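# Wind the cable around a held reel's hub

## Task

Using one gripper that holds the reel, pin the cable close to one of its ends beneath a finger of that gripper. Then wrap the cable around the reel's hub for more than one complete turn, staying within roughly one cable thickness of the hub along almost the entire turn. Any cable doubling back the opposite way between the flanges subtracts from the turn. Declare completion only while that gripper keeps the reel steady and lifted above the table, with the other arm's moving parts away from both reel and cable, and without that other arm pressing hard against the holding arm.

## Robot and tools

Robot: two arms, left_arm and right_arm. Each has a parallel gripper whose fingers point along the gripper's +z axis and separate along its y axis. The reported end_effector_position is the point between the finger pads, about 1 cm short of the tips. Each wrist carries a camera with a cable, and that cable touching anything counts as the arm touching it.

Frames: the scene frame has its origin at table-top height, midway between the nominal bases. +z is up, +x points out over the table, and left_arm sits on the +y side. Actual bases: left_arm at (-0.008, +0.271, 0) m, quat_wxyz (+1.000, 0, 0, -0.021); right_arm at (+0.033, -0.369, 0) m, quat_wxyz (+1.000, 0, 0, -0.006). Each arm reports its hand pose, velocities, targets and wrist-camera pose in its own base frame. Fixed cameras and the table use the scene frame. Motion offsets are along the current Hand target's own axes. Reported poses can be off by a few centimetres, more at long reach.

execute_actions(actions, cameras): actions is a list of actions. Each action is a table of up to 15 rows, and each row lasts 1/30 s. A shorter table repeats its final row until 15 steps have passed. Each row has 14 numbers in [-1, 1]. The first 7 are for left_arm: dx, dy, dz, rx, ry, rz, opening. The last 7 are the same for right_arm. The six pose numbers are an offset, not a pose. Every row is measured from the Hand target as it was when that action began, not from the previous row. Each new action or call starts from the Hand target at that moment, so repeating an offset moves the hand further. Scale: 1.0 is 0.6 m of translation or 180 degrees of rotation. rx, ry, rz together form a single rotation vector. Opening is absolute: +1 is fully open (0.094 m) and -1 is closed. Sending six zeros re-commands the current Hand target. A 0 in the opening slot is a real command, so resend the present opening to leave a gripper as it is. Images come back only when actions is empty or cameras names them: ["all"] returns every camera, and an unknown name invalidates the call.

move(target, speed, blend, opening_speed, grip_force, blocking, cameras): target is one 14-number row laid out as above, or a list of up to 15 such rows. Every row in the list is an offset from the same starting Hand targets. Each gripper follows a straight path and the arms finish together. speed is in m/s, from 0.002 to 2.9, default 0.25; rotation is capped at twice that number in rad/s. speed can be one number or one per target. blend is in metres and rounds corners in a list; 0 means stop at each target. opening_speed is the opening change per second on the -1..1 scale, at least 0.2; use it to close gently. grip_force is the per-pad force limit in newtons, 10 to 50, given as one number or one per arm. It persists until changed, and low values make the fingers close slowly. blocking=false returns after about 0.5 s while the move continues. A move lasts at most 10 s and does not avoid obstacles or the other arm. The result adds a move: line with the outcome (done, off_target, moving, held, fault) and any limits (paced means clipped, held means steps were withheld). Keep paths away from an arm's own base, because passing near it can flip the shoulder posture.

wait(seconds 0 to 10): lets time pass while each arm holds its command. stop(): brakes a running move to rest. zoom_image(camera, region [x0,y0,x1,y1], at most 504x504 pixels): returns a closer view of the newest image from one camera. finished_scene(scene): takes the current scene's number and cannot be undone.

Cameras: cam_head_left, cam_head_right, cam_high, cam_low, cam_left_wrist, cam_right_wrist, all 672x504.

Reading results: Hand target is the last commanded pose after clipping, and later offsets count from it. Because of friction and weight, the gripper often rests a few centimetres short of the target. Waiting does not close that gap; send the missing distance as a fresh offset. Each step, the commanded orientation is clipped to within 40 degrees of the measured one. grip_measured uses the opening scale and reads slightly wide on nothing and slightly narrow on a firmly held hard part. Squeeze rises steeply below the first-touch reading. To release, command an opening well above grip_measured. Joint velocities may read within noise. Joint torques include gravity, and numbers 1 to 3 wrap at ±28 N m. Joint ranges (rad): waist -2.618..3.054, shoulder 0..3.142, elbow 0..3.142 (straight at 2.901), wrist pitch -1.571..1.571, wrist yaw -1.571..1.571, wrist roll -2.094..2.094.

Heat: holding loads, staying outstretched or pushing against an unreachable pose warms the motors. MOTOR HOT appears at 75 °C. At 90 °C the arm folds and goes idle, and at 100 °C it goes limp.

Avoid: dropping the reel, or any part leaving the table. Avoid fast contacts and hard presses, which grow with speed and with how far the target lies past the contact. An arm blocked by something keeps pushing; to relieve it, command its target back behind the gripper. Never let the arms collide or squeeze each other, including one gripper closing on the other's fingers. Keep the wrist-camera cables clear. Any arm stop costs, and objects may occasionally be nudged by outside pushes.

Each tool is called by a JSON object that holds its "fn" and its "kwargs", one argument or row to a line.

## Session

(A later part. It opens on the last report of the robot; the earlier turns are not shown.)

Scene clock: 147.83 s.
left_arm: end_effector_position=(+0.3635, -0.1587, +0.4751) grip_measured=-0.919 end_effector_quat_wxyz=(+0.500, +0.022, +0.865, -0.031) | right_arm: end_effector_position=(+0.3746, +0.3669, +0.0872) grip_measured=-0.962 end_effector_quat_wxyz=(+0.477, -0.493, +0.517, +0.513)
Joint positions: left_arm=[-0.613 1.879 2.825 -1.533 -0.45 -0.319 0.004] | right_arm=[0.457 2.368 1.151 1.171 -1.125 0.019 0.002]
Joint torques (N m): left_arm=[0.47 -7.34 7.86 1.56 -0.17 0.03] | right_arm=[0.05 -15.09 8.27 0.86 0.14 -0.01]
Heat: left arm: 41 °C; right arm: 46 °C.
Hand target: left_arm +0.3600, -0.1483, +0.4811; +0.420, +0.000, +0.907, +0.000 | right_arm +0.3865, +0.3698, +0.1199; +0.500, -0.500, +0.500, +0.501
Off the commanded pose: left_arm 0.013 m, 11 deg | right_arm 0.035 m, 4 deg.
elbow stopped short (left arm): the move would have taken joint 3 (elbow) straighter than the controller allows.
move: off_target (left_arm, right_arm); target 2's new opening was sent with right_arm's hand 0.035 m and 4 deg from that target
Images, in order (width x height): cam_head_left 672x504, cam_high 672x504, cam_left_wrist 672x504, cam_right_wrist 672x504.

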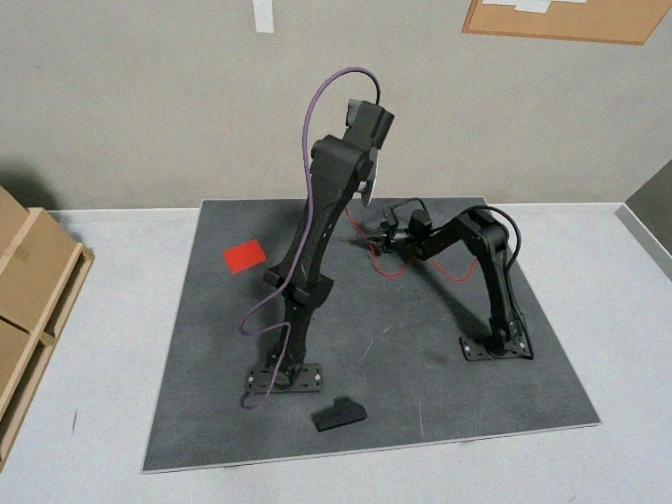

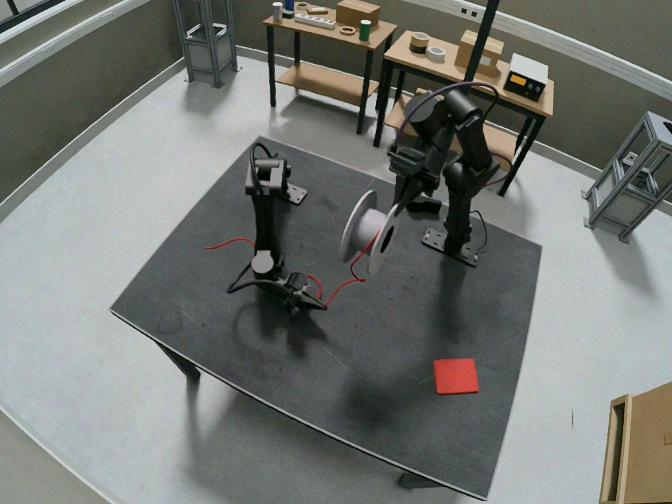

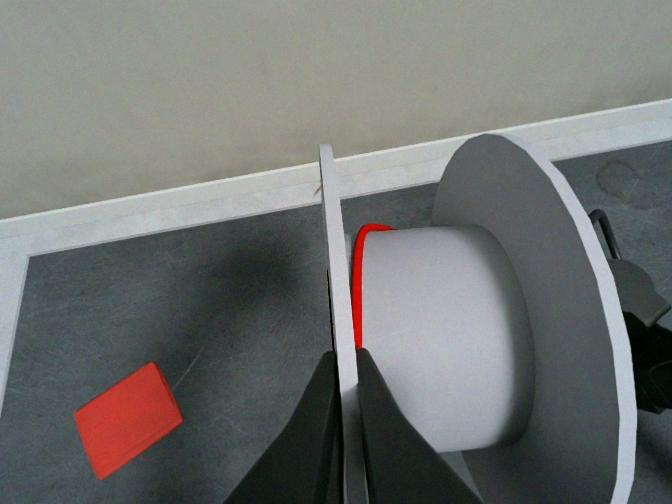

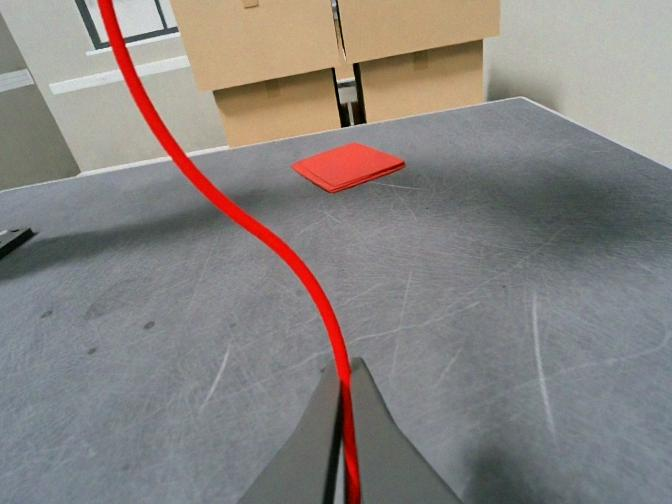

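{"fn": "move", "kwargs": {
  "target": [
    [0.159,0,0.069,0,0,0,-1,0.033,0.027,0.08,0,0,0,-1]
  ],
  "speed": 0.12
}}

{"fn": "move", "kwargs": {
  "target": [
    [0,0,0,0,0,0,-1,0.015,0.28,0.053,0,0,0,-1],
    [0,0,0,0,0,0,-1,-0.03,0.583,0.053,0,0,0,-1],
    [0,0,0,0,0,0,-1,-0.3,0.717,0.053,0,0,0,-1]
  ],
  "speed": 0.15,
  "blend": 0.03,
  "cameras": ["all"]
}}

{"fn": "zoom_image", "kwargs": {
  "camera": "cam_head_right",
  "region": [260, 150, 400, 360]
}}

{"fn": "zoom_image", "kwargs": {
  "camera": "cam_head_left",
  "region": [280, 150, 420, 360]
}}

Scene clock: 150.13 s.
left_arm: end_effector_position=(+0.3264, -0.1470, +0.3602) grip_measured=-0.919 end_effector_quat_wxyz=(+0.375, +0.021, +0.927, +0.020) | right_arm: end_effector_position=(+0.3570, +0.4145, +0.0976) grip_measured=-0.962 end_effector_quat_wxyz=(+0.487, -0.501, +0.500, +0.511)
Joint positions: left_arm=[-0.647 1.559 2.023 -1.389 -0.45 -0.448 0.004] | right_arm=[0.573 2.378 1.202 1.171 -1.023 0.019 0.002]
Joint torques (N m): left_arm=[-0.51 -9.96 5.18 2.24 -0.46 -0.14] | right_arm=[0.18 -9.85 8.42 1.06 0.12 -0.12]
Heat: left arm: 41 °C; right arm: 46 °C.
Hand target: left_arm +0.3299, -0.1482, +0.3815; +0.420, +0.000, +0.907, +0.000 | right_arm +0.3702, +0.4178, +0.1002; +0.500, -0.500, +0.500, +0.501
Off the commanded pose: left_arm 0.022 m, 7 deg | right_arm 0.014 m, 2 deg.
move: off_target (left_arm, right_arm)

Scene clock: 154.83 s.
left_arm: end_effector_position=(+0.3230, -0.1535, +0.3596) grip_measured=-0.922 end_effector_quat_wxyz=(+0.374, +0.031, +0.927, +0.016) | right_arm: end_effector_position=(-0.0465, +0.4484, +0.2501) grip_measured=-0.963 end_effector_quat_wxyz=(+0.496, -0.499, +0.521, +0.483)
Joint positions: left_arm=[-0.667 1.557 2.02 -1.389 -0.449 -0.448 0.004] | right_arm=[1.761 1.422 0.69 0.69 0.225 0.019 0.002]
Joint torques (N m): left_arm=[-0.02 -9.74 5.35 2.23 -0.48 -0.15] | right_arm=[1.43 -7.92 11.99 1.14 0 -0.11]
Heat: left arm: 41 °C; right arm: 45 °C.
Hand target: left_arm +0.3299, -0.1482, +0.3815; +0.420, +0.000, +0.907, +0.000 | right_arm -0.0599, +0.4491, +0.2806; +0.500, -0.500, +0.500, +0.501
Off the commanded pose: left_arm 0.024 m, 7 deg | right_arm 0.033 m, 3 deg.
move: off_target (left_arm, right_arm)

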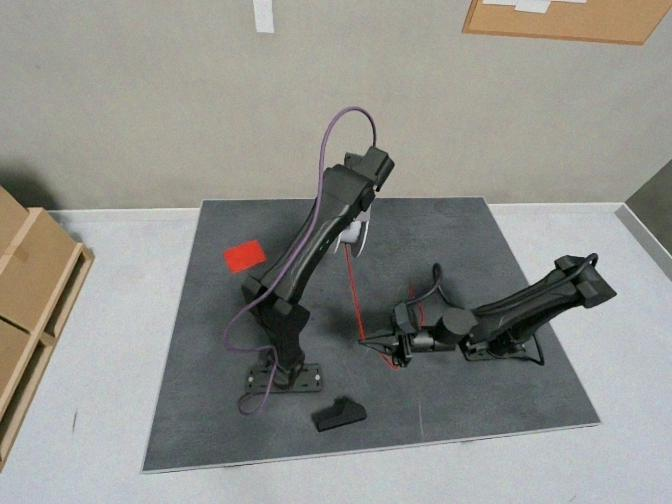

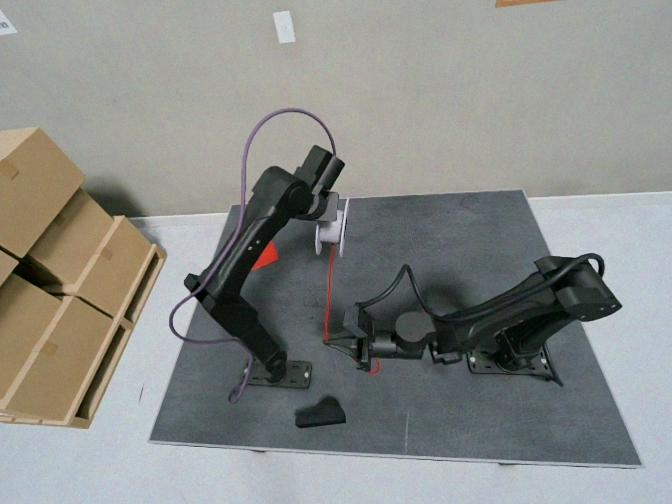

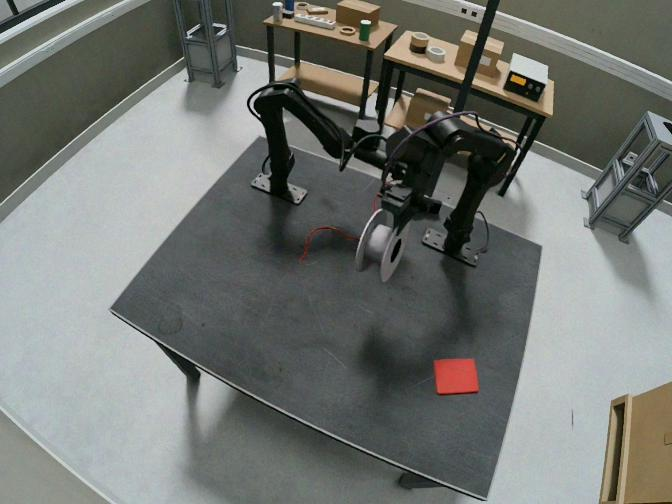

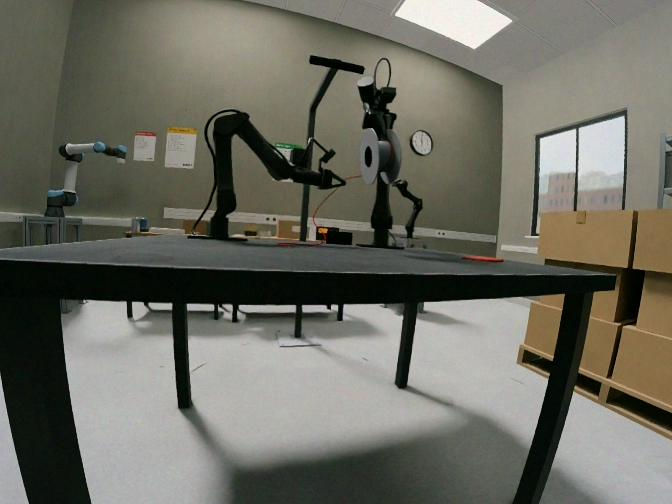

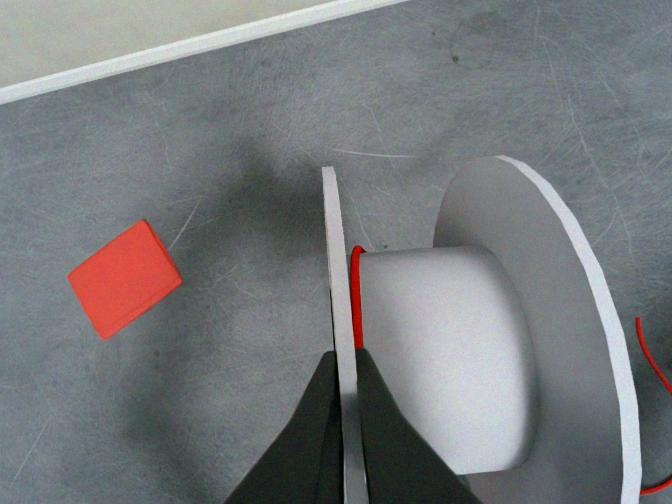

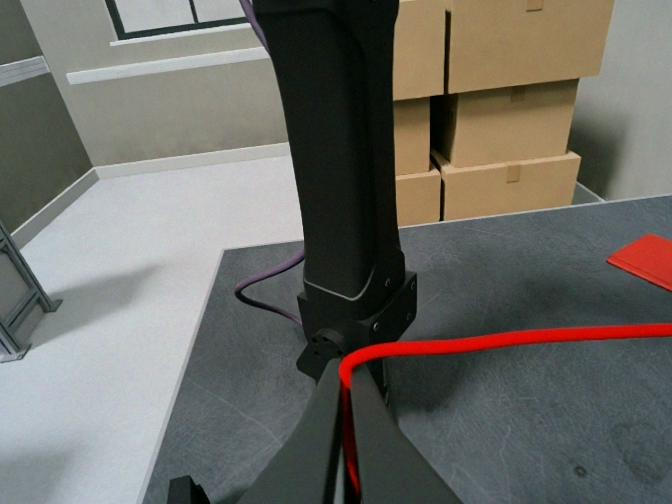

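Scaled by 2.400.

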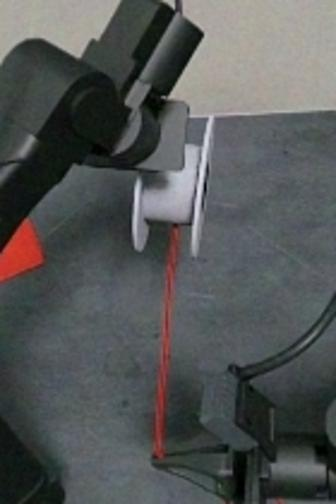

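Scaled by 2.400.

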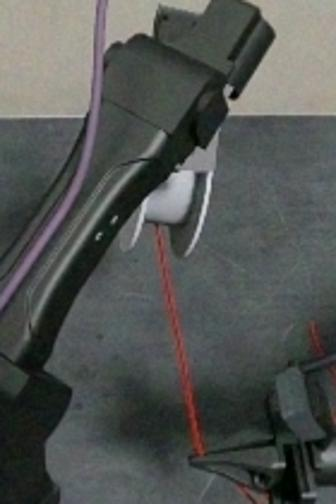

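{"fn": "move", "kwargs": {
  "target": [
    [0,0,0,0,0,0,-1,-0.15,-0.017,-0.05,0,0,0,-1],
    [0,0,0,0,0,0,-1,-0.333,-0.133,-0.107,0,0,0,-1],
    [0,0,0,0,0,0,-1,-0.449,-0.3,-0.115,0,0,0,-1]
  ],
  "speed": 0.13,
  "blend": 0.03,
  "cameras": ["cam_head_left","cam_head_right","cam_left_wrist","cam_low"]
}}

{"fn": "zoom_image", "kwargs": {
  "camera": "cam_head_right",
  "region": [260, 100, 400, 310]
}}

{"fn": "zoom_image", "kwargs": {
  "camera": "cam_head_left",
  "region": [300, 100, 440, 310]
}}

Scene clock: 159.13 s.
left_arm: end_effector_position=(+0.3254, -0.1531, +0.3618) grip_measured=-0.942 end_effector_quat_wxyz=(+0.380, +0.026, +0.925, +0.014) | right_arm: end_effector_position=(+0.1267, +0.3862, +0.5380) grip_measured=-0.963 end_effector_quat_wxyz=(+0.497, -0.494, +0.508, +0.501)
Joint positions: left_arm=[-0.664 1.556 2.018 -1.375 -0.453 -0.451 0.003] | right_arm=[1.02 1.402 1.849 -0.452 -0.542 0.016 0.002]
Joint torques (N m): left_arm=[-0.03 -9.7 5.38 2.14 -0.45 -0.11] | right_arm=[-0.23 -3.84 10.59 1.11 -0.17 -0.11]
Heat: left arm: 40 °C; right arm: 44 °C.
Hand target: left_arm +0.3299, -0.1482, +0.3815; +0.420, +0.000, +0.907, +0.000 | right_arm +0.1204, +0.3799, +0.5498; +0.500, -0.500, +0.500, +0.501
Off the commanded pose: left_arm 0.021 m, 6 deg | right_arm 0.015 m, 1 deg.
move: off_target (left_arm, right_arm)
Images, in order (width x height): cam_head_left 672x504, cam_head_right 672x504, cam_low 672x504, cam_left_wrist 672x504.

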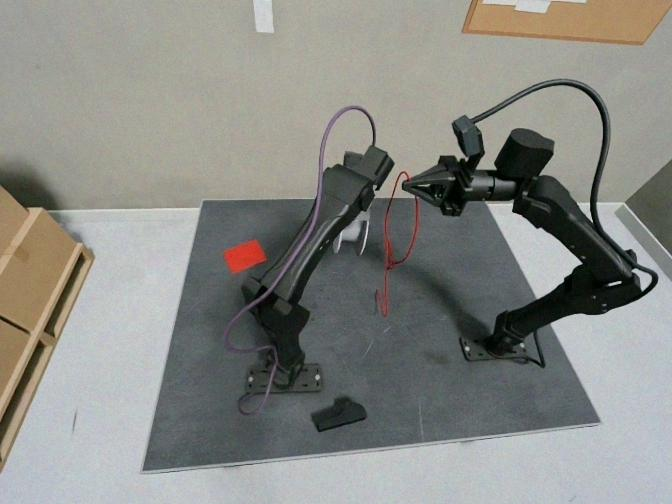

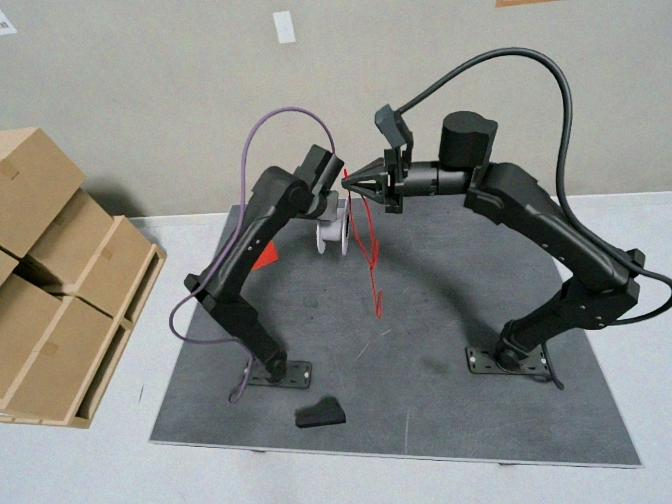

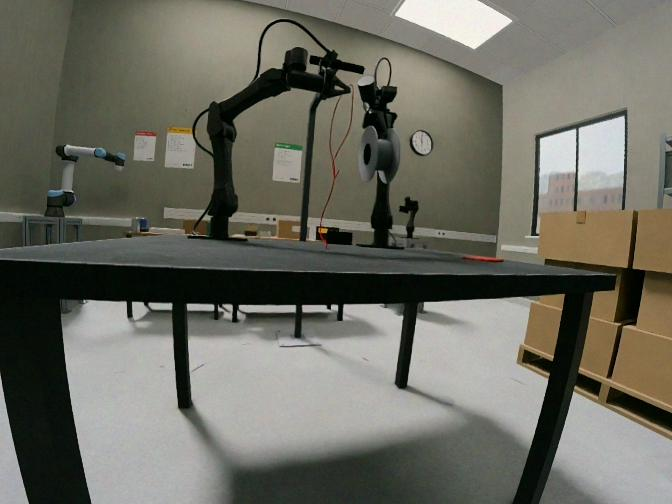

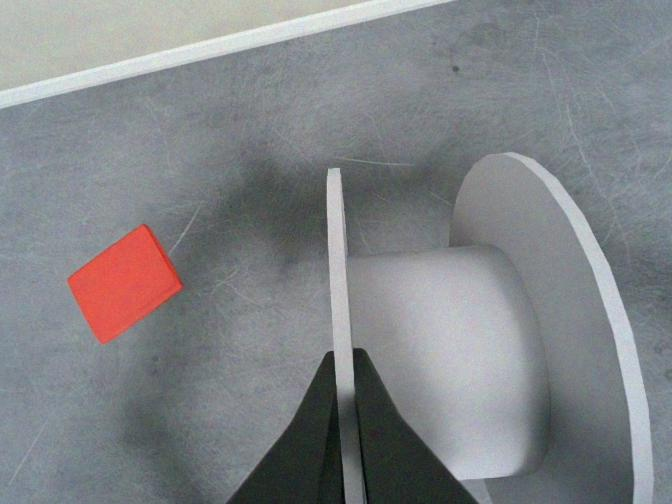

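Scaled by 2.400.

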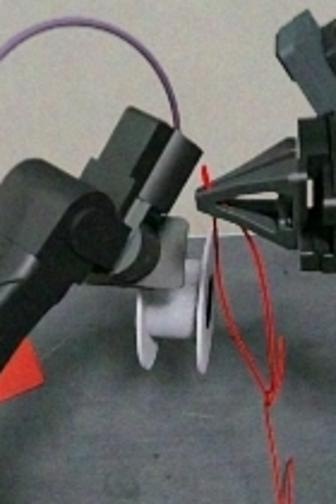

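Scaled by 2.400.

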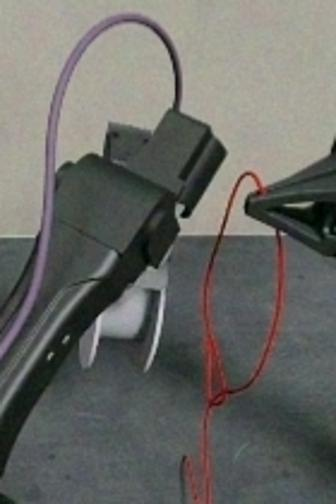

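{"fn": "move", "kwargs": {
  "target": [
    [0,0,0,0,0,0,-1,0.167,-0.466,-0.466,0.45,0.26,0.26,-1],
    [0,0,0,0,0,0,-1,0.716,-0.7,-0.55,0.45,0.26,0.26,-1],
    [0,0,0,0,0,0,-1,0.783,-0.2,-0.6,0.45,0.26,0.26,-1]
  ],
  "speed": 0.2,
  "blend": 0.03,
  "cameras": ["cam_head_left","cam_high","cam_right_wrist"]
}}

Scene clock: 168.70 s.
left_arm: end_effector_position=(+0.3254, -0.1531, +0.3618) grip_measured=-0.942 end_effector_quat_wxyz=(+0.380, +0.026, +0.925, +0.014) | right_arm: end_effector_position=(+0.2498, +0.0182, +0.0828) grip_measured=-0.963 end_effector_quat_wxyz=(+0.266, +0.009, +0.964, +0.000)
Joint positions: left_arm=[-0.664 1.556 2.018 -1.375 -0.453 -0.451 0.003] | right_arm=[0.114 0.983 0.582 -0.634 0.063 0.116 0.002]
Joint torques (N m): left_arm=[-0.03 -9.7 5.38 2.15 -0.45 -0.12] | right_arm=[0.38 -3.32 5.33 0.73 0 0]
Heat: left arm: 40 °C; right arm: 43 °C.
Hand target: left_arm +0.3299, -0.1482, +0.3815; +0.420, +0.000, +0.907, +0.000 | right_arm +0.2403, +0.0205, +0.0795; +0.258, +0.000, +0.966, +0.000
Off the commanded pose: left_arm 0.021 m, 6 deg | right_arm 0.010 m, 1 deg.
move: off_target (left_arm)
Images, in order (width x height): cam_head_left 672x504, cam_high 672x504, cam_right_wrist 672x504.

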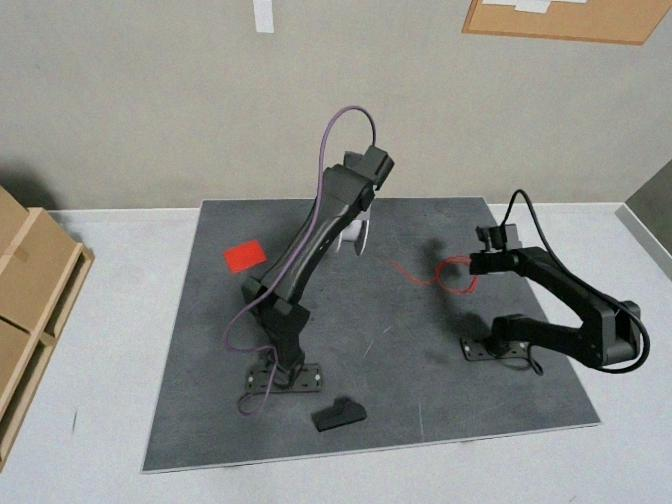

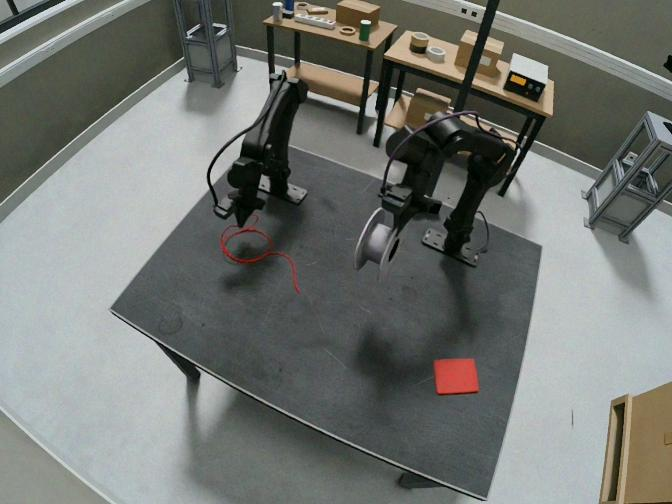

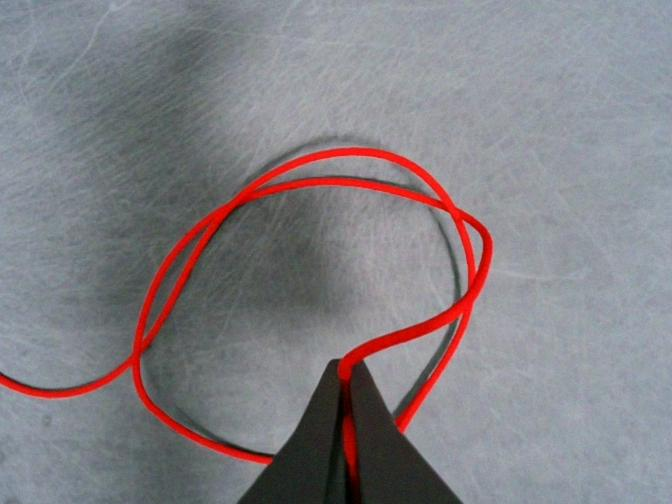

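{"fn": "move", "kwargs": {
  "target": [
    [0,0,0,0,0,0,-1,0,0,0.03,0,0,0,-0.3],
    [0.238,-0.074,0.238,-0.114,0,-0.097,-1,-0.115,0.3,-0.165,0,0,0,-0.3]
  ],
  "speed": 0.15,
  "cameras": ["cam_head_left","cam_high","cam_right_wrist","cam_low"]
}}

Scene clock: 172.53 s.
left_arm: end_effector_position=(+0.3389, -0.1950, +0.1718) grip_measured=-0.942 end_effector_quat_wxyz=(+0.373, -0.197, +0.902, +0.093) | right_arm: end_effector_position=(+0.2420, +0.2041, +0.1826) grip_measured=-0.302 end_effector_quat_wxyz=(+0.235, -0.018, +0.972, +0.006)
Joint positions: left_arm=[-0.847 1.752 1.466 -1.028 -0.756 -1.175 0.003] | right_arm=[0.895 1.431 1.308 -1.12 0.351 0.8 0.033]
Joint torques (N m): left_arm=[-0.03 -10.4 8.14 0.86 -0.99 -0.19] | right_arm=[0.17 -4.97 10.55 0.42 0.49 0.11]
Motor temperatures (°C): left_arm=[25 38 40 36 26 27 30] | right_arm=[28 42 38 33 26 28 29]
Heat: left arm: 40 °C; right arm: 42 °C.
Hand target: left_arm +0.3460, -0.1928, +0.1806; +0.408, -0.211, +0.883, +0.097 (last step not sent: back at the drive's target) | right_arm +0.2506, +0.2005, +0.1996; +0.259, -0.001, +0.966, +0.002 (last step not sent: back at the drive's target)
Off the commanded pose: left_arm 0.012 m, 5 deg | right_arm 0.020 m, 3 deg.
led back after a hold (right arm): the arm was led back toward your command in small steps, so it may still be short of it.
move: held (left_arm, right_arm; a check stopped the path); limits=held
pose unreachable (left arm): on one or more control steps of this call, first in action 0 (counted from 0), this arm could not follow its commanded pose, so it was not sent that pose on those steps. On the call's last step it was still not sent that pose. It may still have moved: this result reports where it is.
cause: moving toward the commanded pose would bring a part of the arm too close to another arm (this arm's wrist (the part past joint 4) and the right arm's wrist (the part past joint 4), along the way the arms are being sent, or toward where that arm still pushes).
pose unreachable (right arm): on one or more control steps of this call, first in action 0 (counted from 0), this arm could not follow its commanded pose, so it was not sent that pose on those steps. It may still have moved: this result reports where it is.
cause: moving toward the commanded pose would bring a part of the arm too close to another arm (this arm's wrist (the part past joint 4) and the left arm's wrist (the part past joint 4), where that arm would come to rest).
Images, in order (width x height): cam_head_left 672x504, cam_high 672x504, cam_low 672x504, cam_right_wrist 672x504.

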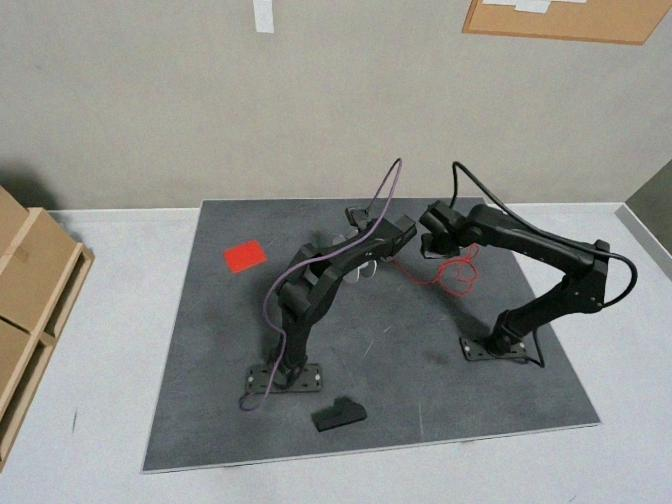

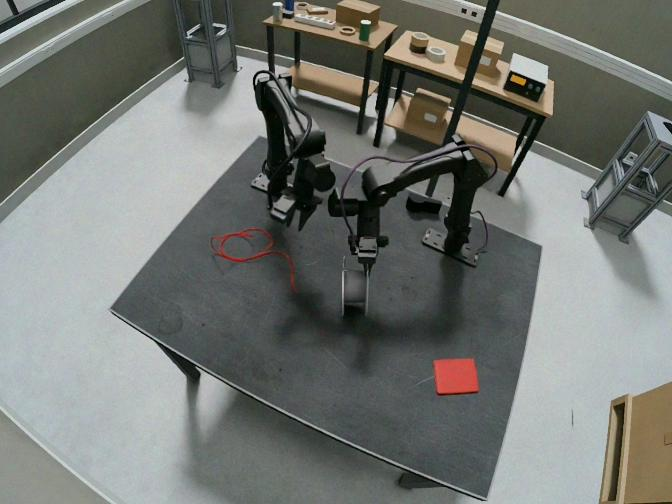

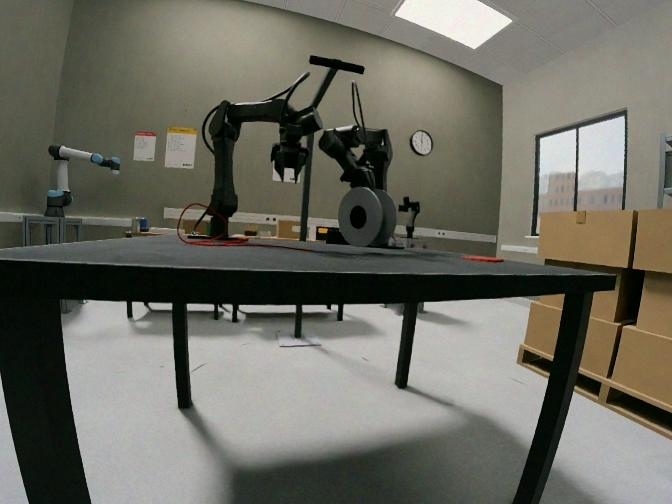

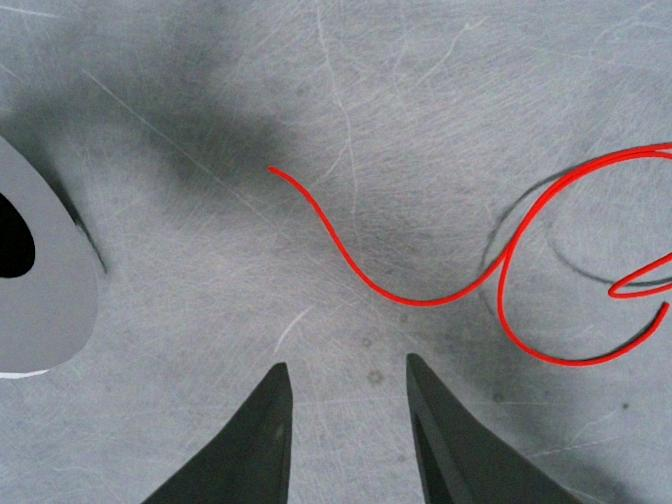

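{"fn": "move", "kwargs": {
  "target": [0,0,0,0,0,0,-1,0.02,-0.2,-0.05,0,0,0,-0.3],
  "speed": 0.2,
  "cameras": ["cam_right_wrist"]
}}

Scene clock: 174.83 s.
left_arm: end_effector_position=(+0.3389, -0.1950, +0.1718) grip_measured=-0.942 end_effector_quat_wxyz=(+0.373, -0.197, +0.902, +0.093) | right_arm: end_effector_position=(+0.2346, +0.0854, +0.2242) grip_measured=-0.302 end_effector_quat_wxyz=(+0.269, +0.010, +0.963, +0.011)
Joint positions: left_arm=[-0.847 1.752 1.466 -1.028 -0.756 -1.175 0.003] | right_arm=[0.523 1.075 1.197 -1.202 0.248 0.481 0.033]
Joint torques (N m): left_arm=[-0.08 -10.51 8.14 0.87 -0.97 -0.18] | right_arm=[-0.43 -3.07 4.55 0.62 0.07 -0.14]
Heat: left arm: 40 °C; right arm: 42 °C.
Hand target: left_arm +0.3457, -0.1891, +0.1861; +0.407, -0.213, +0.883, +0.100 (not the last commanded pose) | right_arm +0.2255, +0.0804, +0.2191; +0.259, -0.001, +0.966, +0.002
Off the commanded pose: left_arm 0.011 m, 5 deg | right_arm 0.011 m, 2 deg.
held back during your reply time or a wait (left arm), on 14 control steps: a part of the arm was too close to another arm, or the arm's last command would have brought one too close.
move: off_target (left_arm, right_arm); limits=held
pose unreachable (left arm): on one or more control steps of this call, first in action 0 (counted from 0), this arm could not follow its commanded pose, so it was not sent that pose on those steps. It may still have moved: this result reports where it is.
cause: moving toward the commanded pose would bring a part of the arm too close to another arm (this arm's wrist (the part past joint 4) and the right arm's wrist (the part past joint 4), 4 mm apart when this arm was first held).
Images, in order (width x height): cam_right_wrist 672x504.

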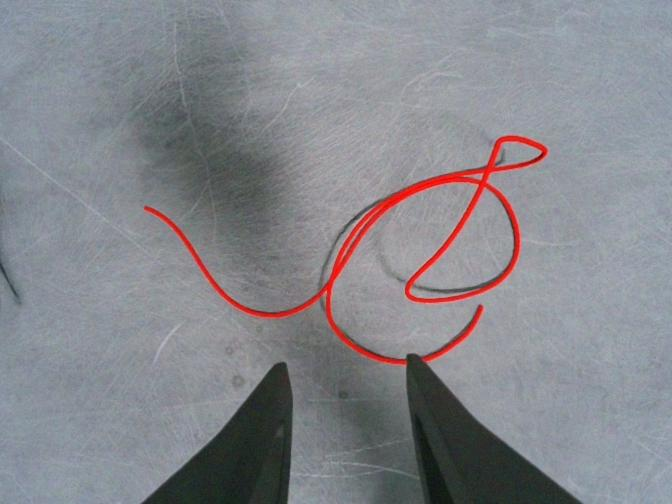

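{"fn": "move", "kwargs": {
  "target": [0,0,0,0,0,0,-1,0.043,-0.242,0.28,0,0,0,-0.4],
  "speed": 0.2,
  "cameras": ["cam_right_wrist"]
}}

Scene clock: 177.97 s.
left_arm: end_effector_position=(+0.3389, -0.1950, +0.1718) grip_measured=-0.942 end_effector_quat_wxyz=(+0.373, -0.197, +0.902, +0.093) | right_arm: end_effector_position=(+0.2761, -0.0655, +0.0575) grip_measured=-0.398 end_effector_quat_wxyz=(+0.231, +0.013, +0.973, +0.000)
Joint positions: left_arm=[-0.847 1.752 1.466 -1.028 -0.756 -1.175 0.003] | right_arm=[-0.323 1.258 0.662 -0.528 -0.137 -0.265 0.028]
Joint torques (N m): left_arm=[-0.03 -10.5 8.17 0.87 -0.98 -0.19] | right_arm=[-0.28 -3.34 4.94 1.42 -0.26 -0.18]
Heat: left arm: 40 °C; right arm: 42 °C.
Hand target: left_arm +0.3457, -0.1891, +0.1861; +0.407, -0.213, +0.883, +0.100 | right_arm +0.2875, -0.0640, +0.0601; +0.259, -0.001, +0.966, +0.002
Off the commanded pose: left_arm 0.017 m, 5 deg | right_arm 0.012 m, 4 deg.
move: off_target (left_arm, right_arm)
Images, in order (width x height): cam_right_wrist 672x504.

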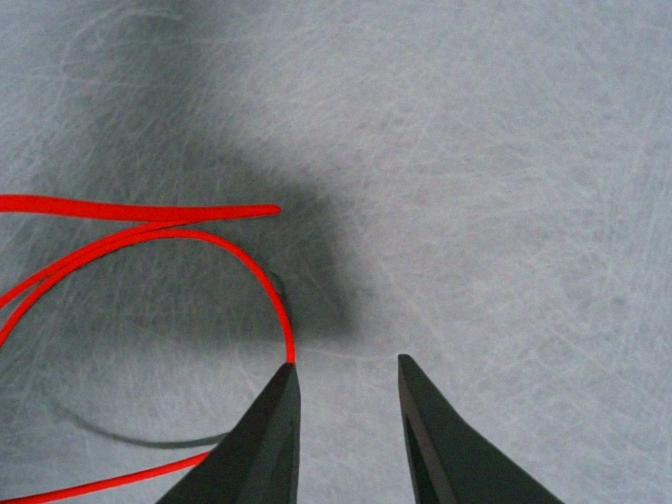

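{"fn": "move", "kwargs": {
  "target": [
    [0,0,0,0,0,0,-1,0,0.04,0.0,0,0,0,-0.4],
    [0,0,0,0,0,0,-1,0,0.04,0.1,0,0,0,-0.4]
  ],
  "speed": 0.12,
  "cameras": ["cam_right_wrist"]
}}

Scene clock: 180.37 s.
left_arm: end_effector_position=(+0.3389, -0.1950, +0.1718) grip_measured=-0.942 end_effector_quat_wxyz=(+0.373, -0.197, +0.902, +0.093) | right_arm: end_effector_position=(+0.3125, -0.0416, +0.0106) grip_measured=-0.398 end_effector_quat_wxyz=(+0.246, -0.002, +0.969, +0.005)
Joint positions: left_arm=[-0.847 1.752 1.466 -1.028 -0.756 -1.175 0.003] | right_arm=[-0.194 1.477 0.599 -0.206 -0.103 -0.173 0.028]
Joint torques (N m): left_arm=[-0.08 -10.5 8.16 0.87 -0.98 -0.19] | right_arm=[0.69 -3.84 3.59 1.35 0.01 0.05]
Heat: left arm: 40 °C; right arm: 41 °C.
Hand target: left_arm +0.3457, -0.1891, +0.1861; +0.407, -0.213, +0.883, +0.100 | right_arm +0.3174, -0.0398, +0.0082; +0.259, -0.001, +0.966, +0.002
Off the commanded pose: left_arm 0.017 m, 5 deg | right_arm 0.006 m, 2 deg.
move: off_target (left_arm)
Images, in order (width x height): cam_right_wrist 672x504.

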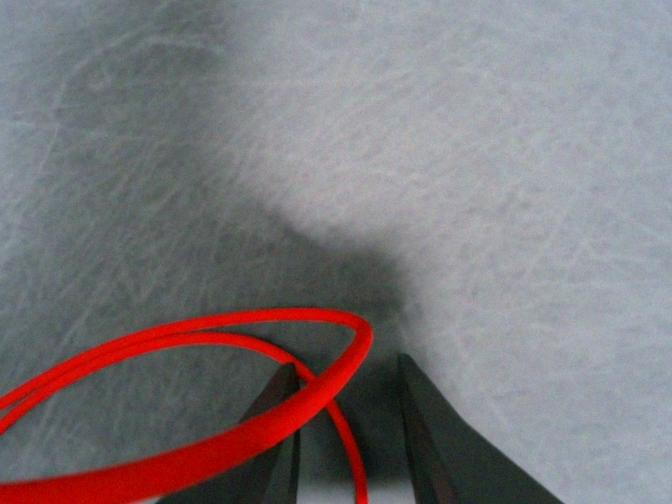

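{"fn": "move", "kwargs": {
  "target": [
    [0,0,0,0,0,0,-1,0.0,0,0.01,0,0,0,-1],
    [0,0,0,0,0,0,-1,-0.05,0,-0.05,0,0,0,-1],
    [0,0,0,0,0,0,-1,-0.3,0,0.05,0,0,0,-1]
  ],
  "speed": 0.15,
  "cameras": ["cam_right_wrist","cam_high"]
}}

Scene clock: 185.93 s.
left_arm: end_effector_position=(+0.3389, -0.1950, +0.1718) grip_measured=-0.942 end_effector_quat_wxyz=(+0.373, -0.197, +0.902, +0.093) | right_arm: end_effector_position=(+0.4774, -0.0418, +0.0606) grip_measured=-0.983 end_effector_quat_wxyz=(+0.251, -0.004, +0.968, +0.003)
Joint positions: left_arm=[-0.847 1.752 1.466 -1.028 -0.756 -1.175 0.003] | right_arm=[-0.113 1.96 1.385 -0.492 -0.063 -0.105 0.001]
Joint torques (N m): left_arm=[-0.05 -10.51 8.16 0.87 -0.97 -0.19] | right_arm=[0.47 -8.49 11.6 0.7 0.02 0.09]
Heat: left arm: 41 °C; right arm: 41 °C.
Hand target: left_arm +0.3457, -0.1891, +0.1861; +0.407, -0.213, +0.883, +0.100 | right_arm +0.4883, -0.0396, +0.0722; +0.259, -0.001, +0.966, +0.002
Off the commanded pose: left_arm 0.017 m, 5 deg | right_arm 0.016 m, 1 deg.
move: off_target (left_arm, right_arm)
Images, in order (width x height): cam_high 672x504, cam_right_wrist 672x504.

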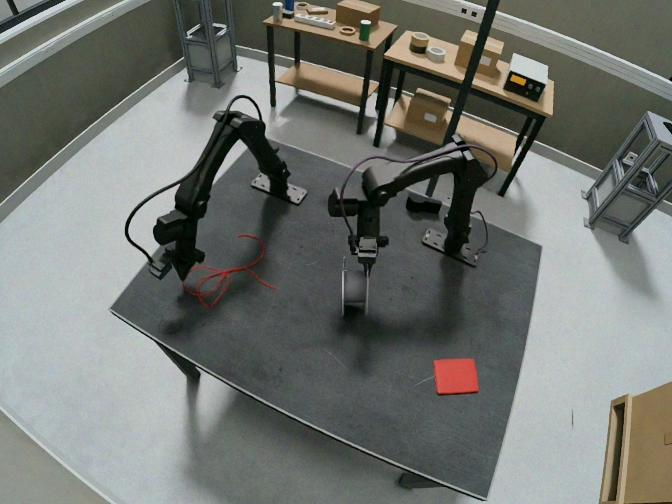

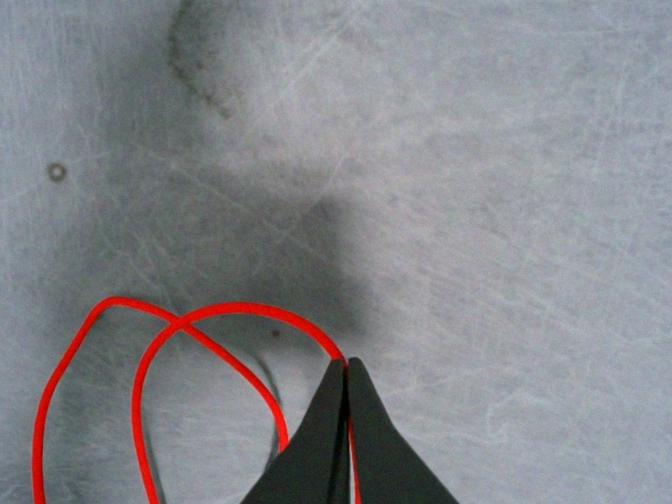

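{"fn": "move", "kwargs": {
  "target": [
    [0,0,0,0,0,0,-1,0.03,0,0.05,0,0,0,-1],
    [0,0,0,0,0,0,-1,0.03,0,0.05,0,0,0,-0.3],
    [0,0,0,0,0,0,-1,-0.03,0.1,-0.45,0,0,0,-0.3]
  ],
  "speed": 0.18,
  "cameras": ["cam_right_wrist","cam_high"]
}}

Scene clock: 191.07 s.
left_arm: end_effector_position=(+0.3389, -0.1950, +0.1718) grip_measured=-0.942 end_effector_quat_wxyz=(+0.373, -0.197, +0.902, +0.093) | right_arm: end_effector_position=(+0.3709, +0.0243, +0.3035) grip_measured=-0.302 end_effector_quat_wxyz=(+0.250, -0.012, +0.968, +0.011)
Joint positions: left_arm=[-0.847 1.752 1.466 -1.028 -0.756 -1.175 0.003] | right_arm=[0.065 1.65 2.003 -1.417 0.004 0.039 0.033]
Joint torques (N m): left_arm=[-0.06 -10.51 8.16 0.86 -0.98 -0.19] | right_arm=[0.4 -6.19 9.74 0.65 0.14 0.09]
Heat: left arm: 41 °C; right arm: 41 °C.
Hand target: left_arm +0.3457, -0.1891, +0.1861; +0.407, -0.213, +0.883, +0.100 | right_arm +0.3688, +0.0191, +0.3153; +0.259, -0.001, +0.966, +0.002
Off the commanded pose: left_arm 0.017 m, 5 deg | right_arm 0.013 m, 2 deg.
move: off_target (left_arm, right_arm); target 2's new opening was sent with right_arm's hand 0.011 m and 3 deg from that target
Images, in order (width x height): cam_high 672x504, cam_right_wrist 672x504.

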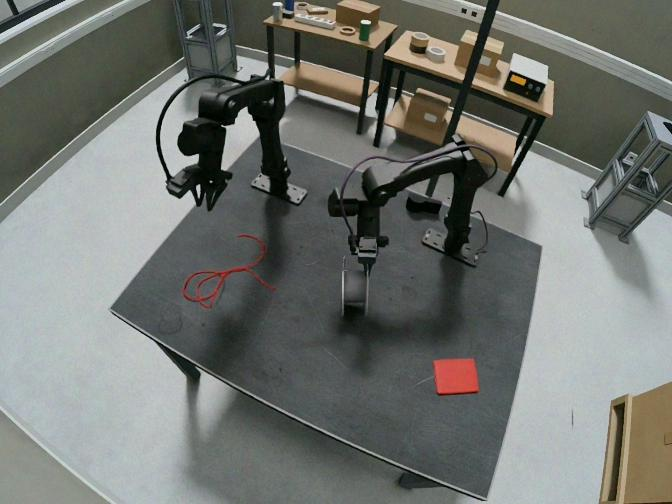

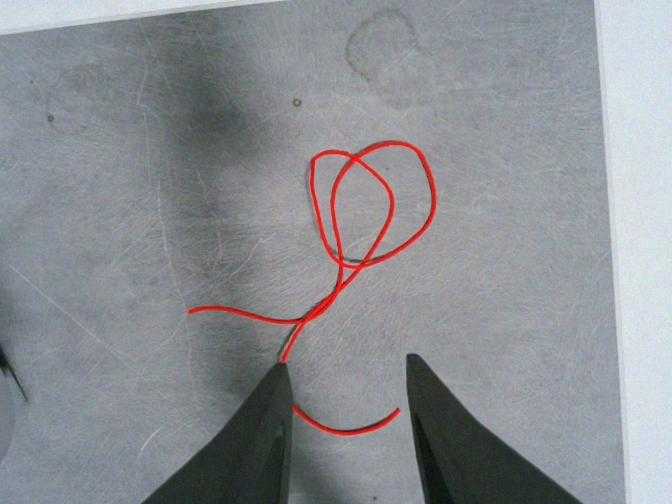

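{"fn": "move", "kwargs": {
  "target": [0,0,0,0,0,0,-1,0.265,0.085,0.318,-0.13,0.13,-0.487,-0.5],
  "speed": 0.2,
  "cameras": ["cam_right_wrist"]
}}

Scene clock: 196.63 s.
left_arm: end_effector_position=(+0.3389, -0.1950, +0.1718) grip_measured=-0.942 end_effector_quat_wxyz=(+0.373, -0.197, +0.902, +0.093) | right_arm: end_effector_position=(+0.3234, +0.0697, +0.0755) grip_measured=-0.498 end_effector_quat_wxyz=(+0.003, +0.701, -0.713, -0.002)
Joint positions: left_arm=[-0.847 1.752 1.466 -1.028 -0.756 -1.175 0.003] | right_arm=[0.209 1.821 1.388 -1.145 0 -1.345 0.024]
Joint torques (N m): left_arm=[-0.06 -10.48 8.13 0.86 -0.98 -0.19] | right_arm=[0.65 -7.13 4.53 0.36 -0.05 -0.11]
Heat: left arm: 41 °C; right arm: 40 °C.
Hand target: left_arm +0.3457, -0.1891, +0.1861; +0.407, -0.213, +0.883, +0.100 | right_arm +0.3263, +0.0710, +0.0708; -0.002, +0.707, -0.707, -0.001
Off the commanded pose: left_arm 0.017 m, 5 deg | right_arm 0.006 m, 1 deg.
move: off_target (left_arm)
Images, in order (width x height): cam_right_wrist 672x504.

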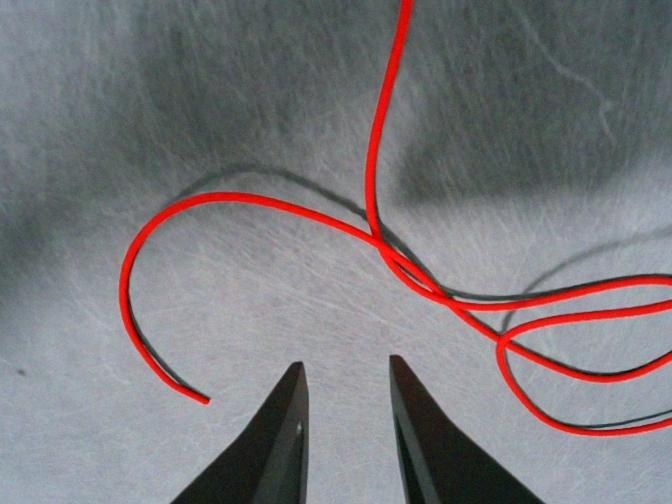

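{"fn": "move", "kwargs": {
  "target": [
    [0,0,0,0,0,0,-1,-0.07,-0.02,0.0,0,0,0,-0.5],
    [0,0,0,0,0,0,-1,-0.07,-0.02,0.11,0,0,0,-0.5]
  ],
  "speed": 0.12,
  "cameras": ["cam_right_wrist"]
}}

Scene clock: 199.03 s.
left_arm: end_effector_position=(+0.3389, -0.1950, +0.1718) grip_measured=-0.942 end_effector_quat_wxyz=(+0.373, -0.197, +0.902, +0.093) | right_arm: end_effector_position=(+0.3367, +0.1136, +0.0111) grip_measured=-0.498 end_effector_quat_wxyz=(+0.002, +0.714, -0.700, +0.000)
Joint positions: left_arm=[-0.847 1.752 1.466 -1.028 -0.756 -1.175 0.003] | right_arm=[0.324 1.979 1.334 -0.93 0.003 -1.266 0.024]
Joint torques (N m): left_arm=[-0.05 -10.5 8.16 0.87 -0.98 -0.18] | right_arm=[-0.05 -8.03 3.71 0.32 -0.05 0.11]
Heat: left arm: 41 °C; right arm: 40 °C.
Hand target: left_arm +0.3457, -0.1891, +0.1861; +0.407, -0.213, +0.883, +0.100 | right_arm +0.3385, +0.1133, +0.0050; -0.002, +0.707, -0.707, -0.001
Off the commanded pose: left_arm 0.017 m, 5 deg | right_arm 0.006 m, 1 deg.
move: off_target (left_arm)
Images, in order (width x height): cam_right_wrist 672x504.

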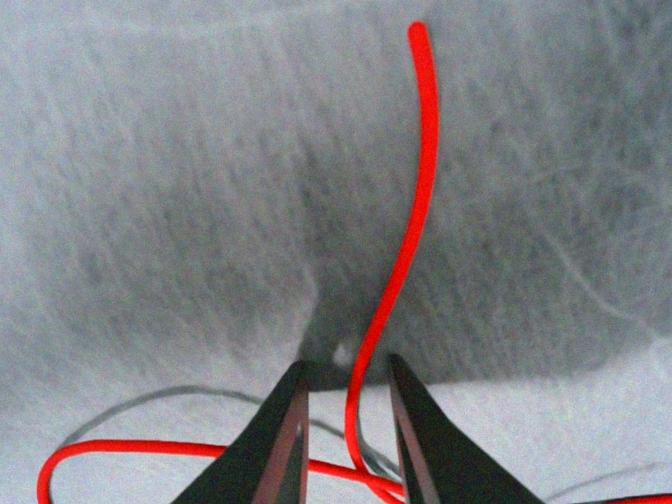

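{"fn": "move", "kwargs": {
  "target": [
    [0,0,0,0,0,0,-1,0,0,0.01,0,0,0,-1],
    [0,0,0,0,0,0,-1,-0.05,0,-0.2,0,0,0,-1],
    [0,0,0,0,0,0,-1,-0.12,-0.1,-0.2,0,0,0,-1],
    [0,0,0,0,0,0,-1,-0.22,-0.2,-0.03,0,0,0,-1]
  ],
  "speed": 0.2,
  "cameras": ["cam_right_wrist","cam_high"]
}}

Scene clock: 204.57 s.
left_arm: end_effector_position=(+0.3389, -0.1950, +0.1718) grip_measured=-0.942 end_effector_quat_wxyz=(+0.373, -0.197, +0.902, +0.093) | right_arm: end_effector_position=(+0.4542, +0.2429, +0.0211) grip_measured=-0.974 end_effector_quat_wxyz=(-0.005, +0.713, -0.701, +0.005)
Joint positions: left_arm=[-0.847 1.752 1.466 -1.028 -0.756 -1.175 0.003] | right_arm=[0.491 2.782 2.784 -1.559 0.006 -1.098 0.001]
Joint torques (N m): left_arm=[-0.05 -10.51 8.14 0.87 -0.98 -0.19] | right_arm=[0.24 -12.21 9.84 0.05 -0.06 0.05]
Heat: left arm: 41 °C; right arm: 41 °C.
Hand target: left_arm +0.3457, -0.1891, +0.1861; +0.407, -0.213, +0.883, +0.100 | right_arm +0.4584, +0.2453, +0.0239; -0.002, +0.707, -0.707, -0.001
Off the commanded pose: left_arm 0.017 m, 5 deg | right_arm 0.006 m, 1 deg.
joint sent to its limit (right arm) — joint 4 (wrist pitch), lower limit. The joint targets are off in position, not in orientation.
move: off_target (left_arm)
Images, in order (width x height): cam_high 672x504, cam_right_wrist 672x504.

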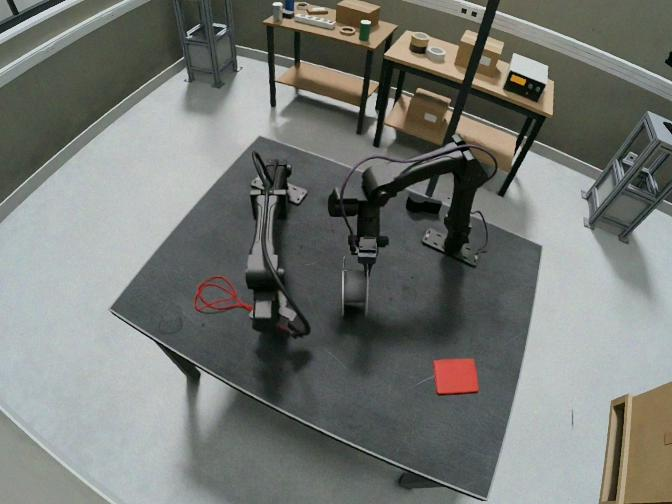

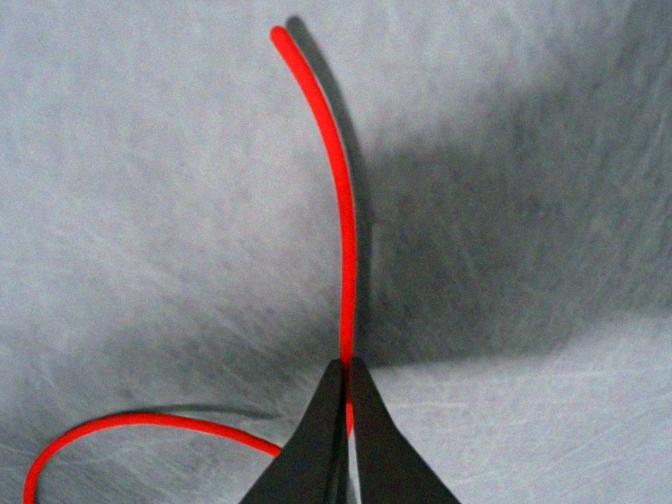

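{"fn": "move", "kwargs": {
  "target": [
    [0,0,0,0,0,0,-1,0,0,0.025,0,0,0,-0.6],
    [0,0,0,0,0,0,-1,0.04,0.0,0.02,0,0,0,-0.5]
  ],
  "speed": 0.1,
  "cameras": ["cam_right_wrist"]
}}

Scene clock: 207.43 s.
left_arm: end_effector_position=(+0.3389, -0.1950, +0.1718) grip_measured=-0.942 end_effector_quat_wxyz=(+0.373, -0.197, +0.902, +0.093) | right_arm: end_effector_position=(+0.4537, +0.2319, +0.0136) grip_measured=-0.502 end_effector_quat_wxyz=(-0.002, +0.709, -0.705, -0.005)
Joint positions: left_arm=[-0.847 1.752 1.466 -1.028 -0.756 -1.175 0.003] | right_arm=[0.467 2.71 2.61 -1.47 -0.011 -1.11 0.023]
Joint torques (N m): left_arm=[-0.08 -10.5 8.16 0.86 -0.98 -0.19] | right_arm=[-0.88 -14.32 2.73 0.32 0.02 -0.11]
Heat: left arm: 41 °C; right arm: 42 °C.
Hand target: left_arm +0.3457, -0.1891, +0.1861; +0.407, -0.213, +0.883, +0.100 | right_arm +0.4584, +0.2213, +0.0117; -0.002, +0.707, -0.707, -0.001
Off the commanded pose: left_arm 0.017 m, 5 deg | right_arm 0.012 m, 1 deg.
move: off_target (left_arm, right_arm); target 2's new opening was sent with right_arm's hand 0.012 m and 1 deg from that target
Images, in order (width x height): cam_right_wrist 672x504.

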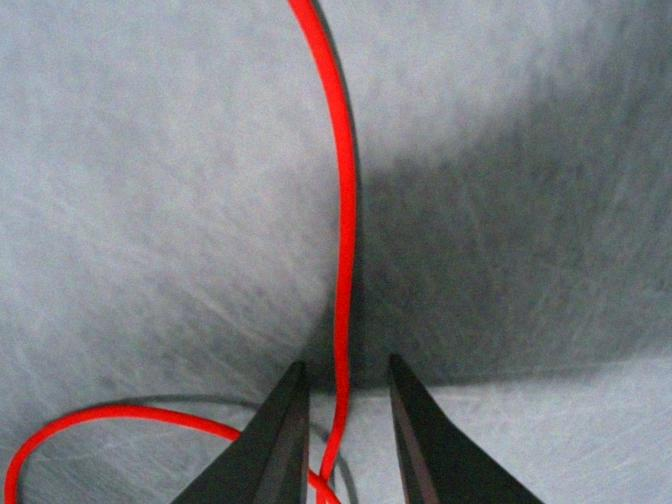

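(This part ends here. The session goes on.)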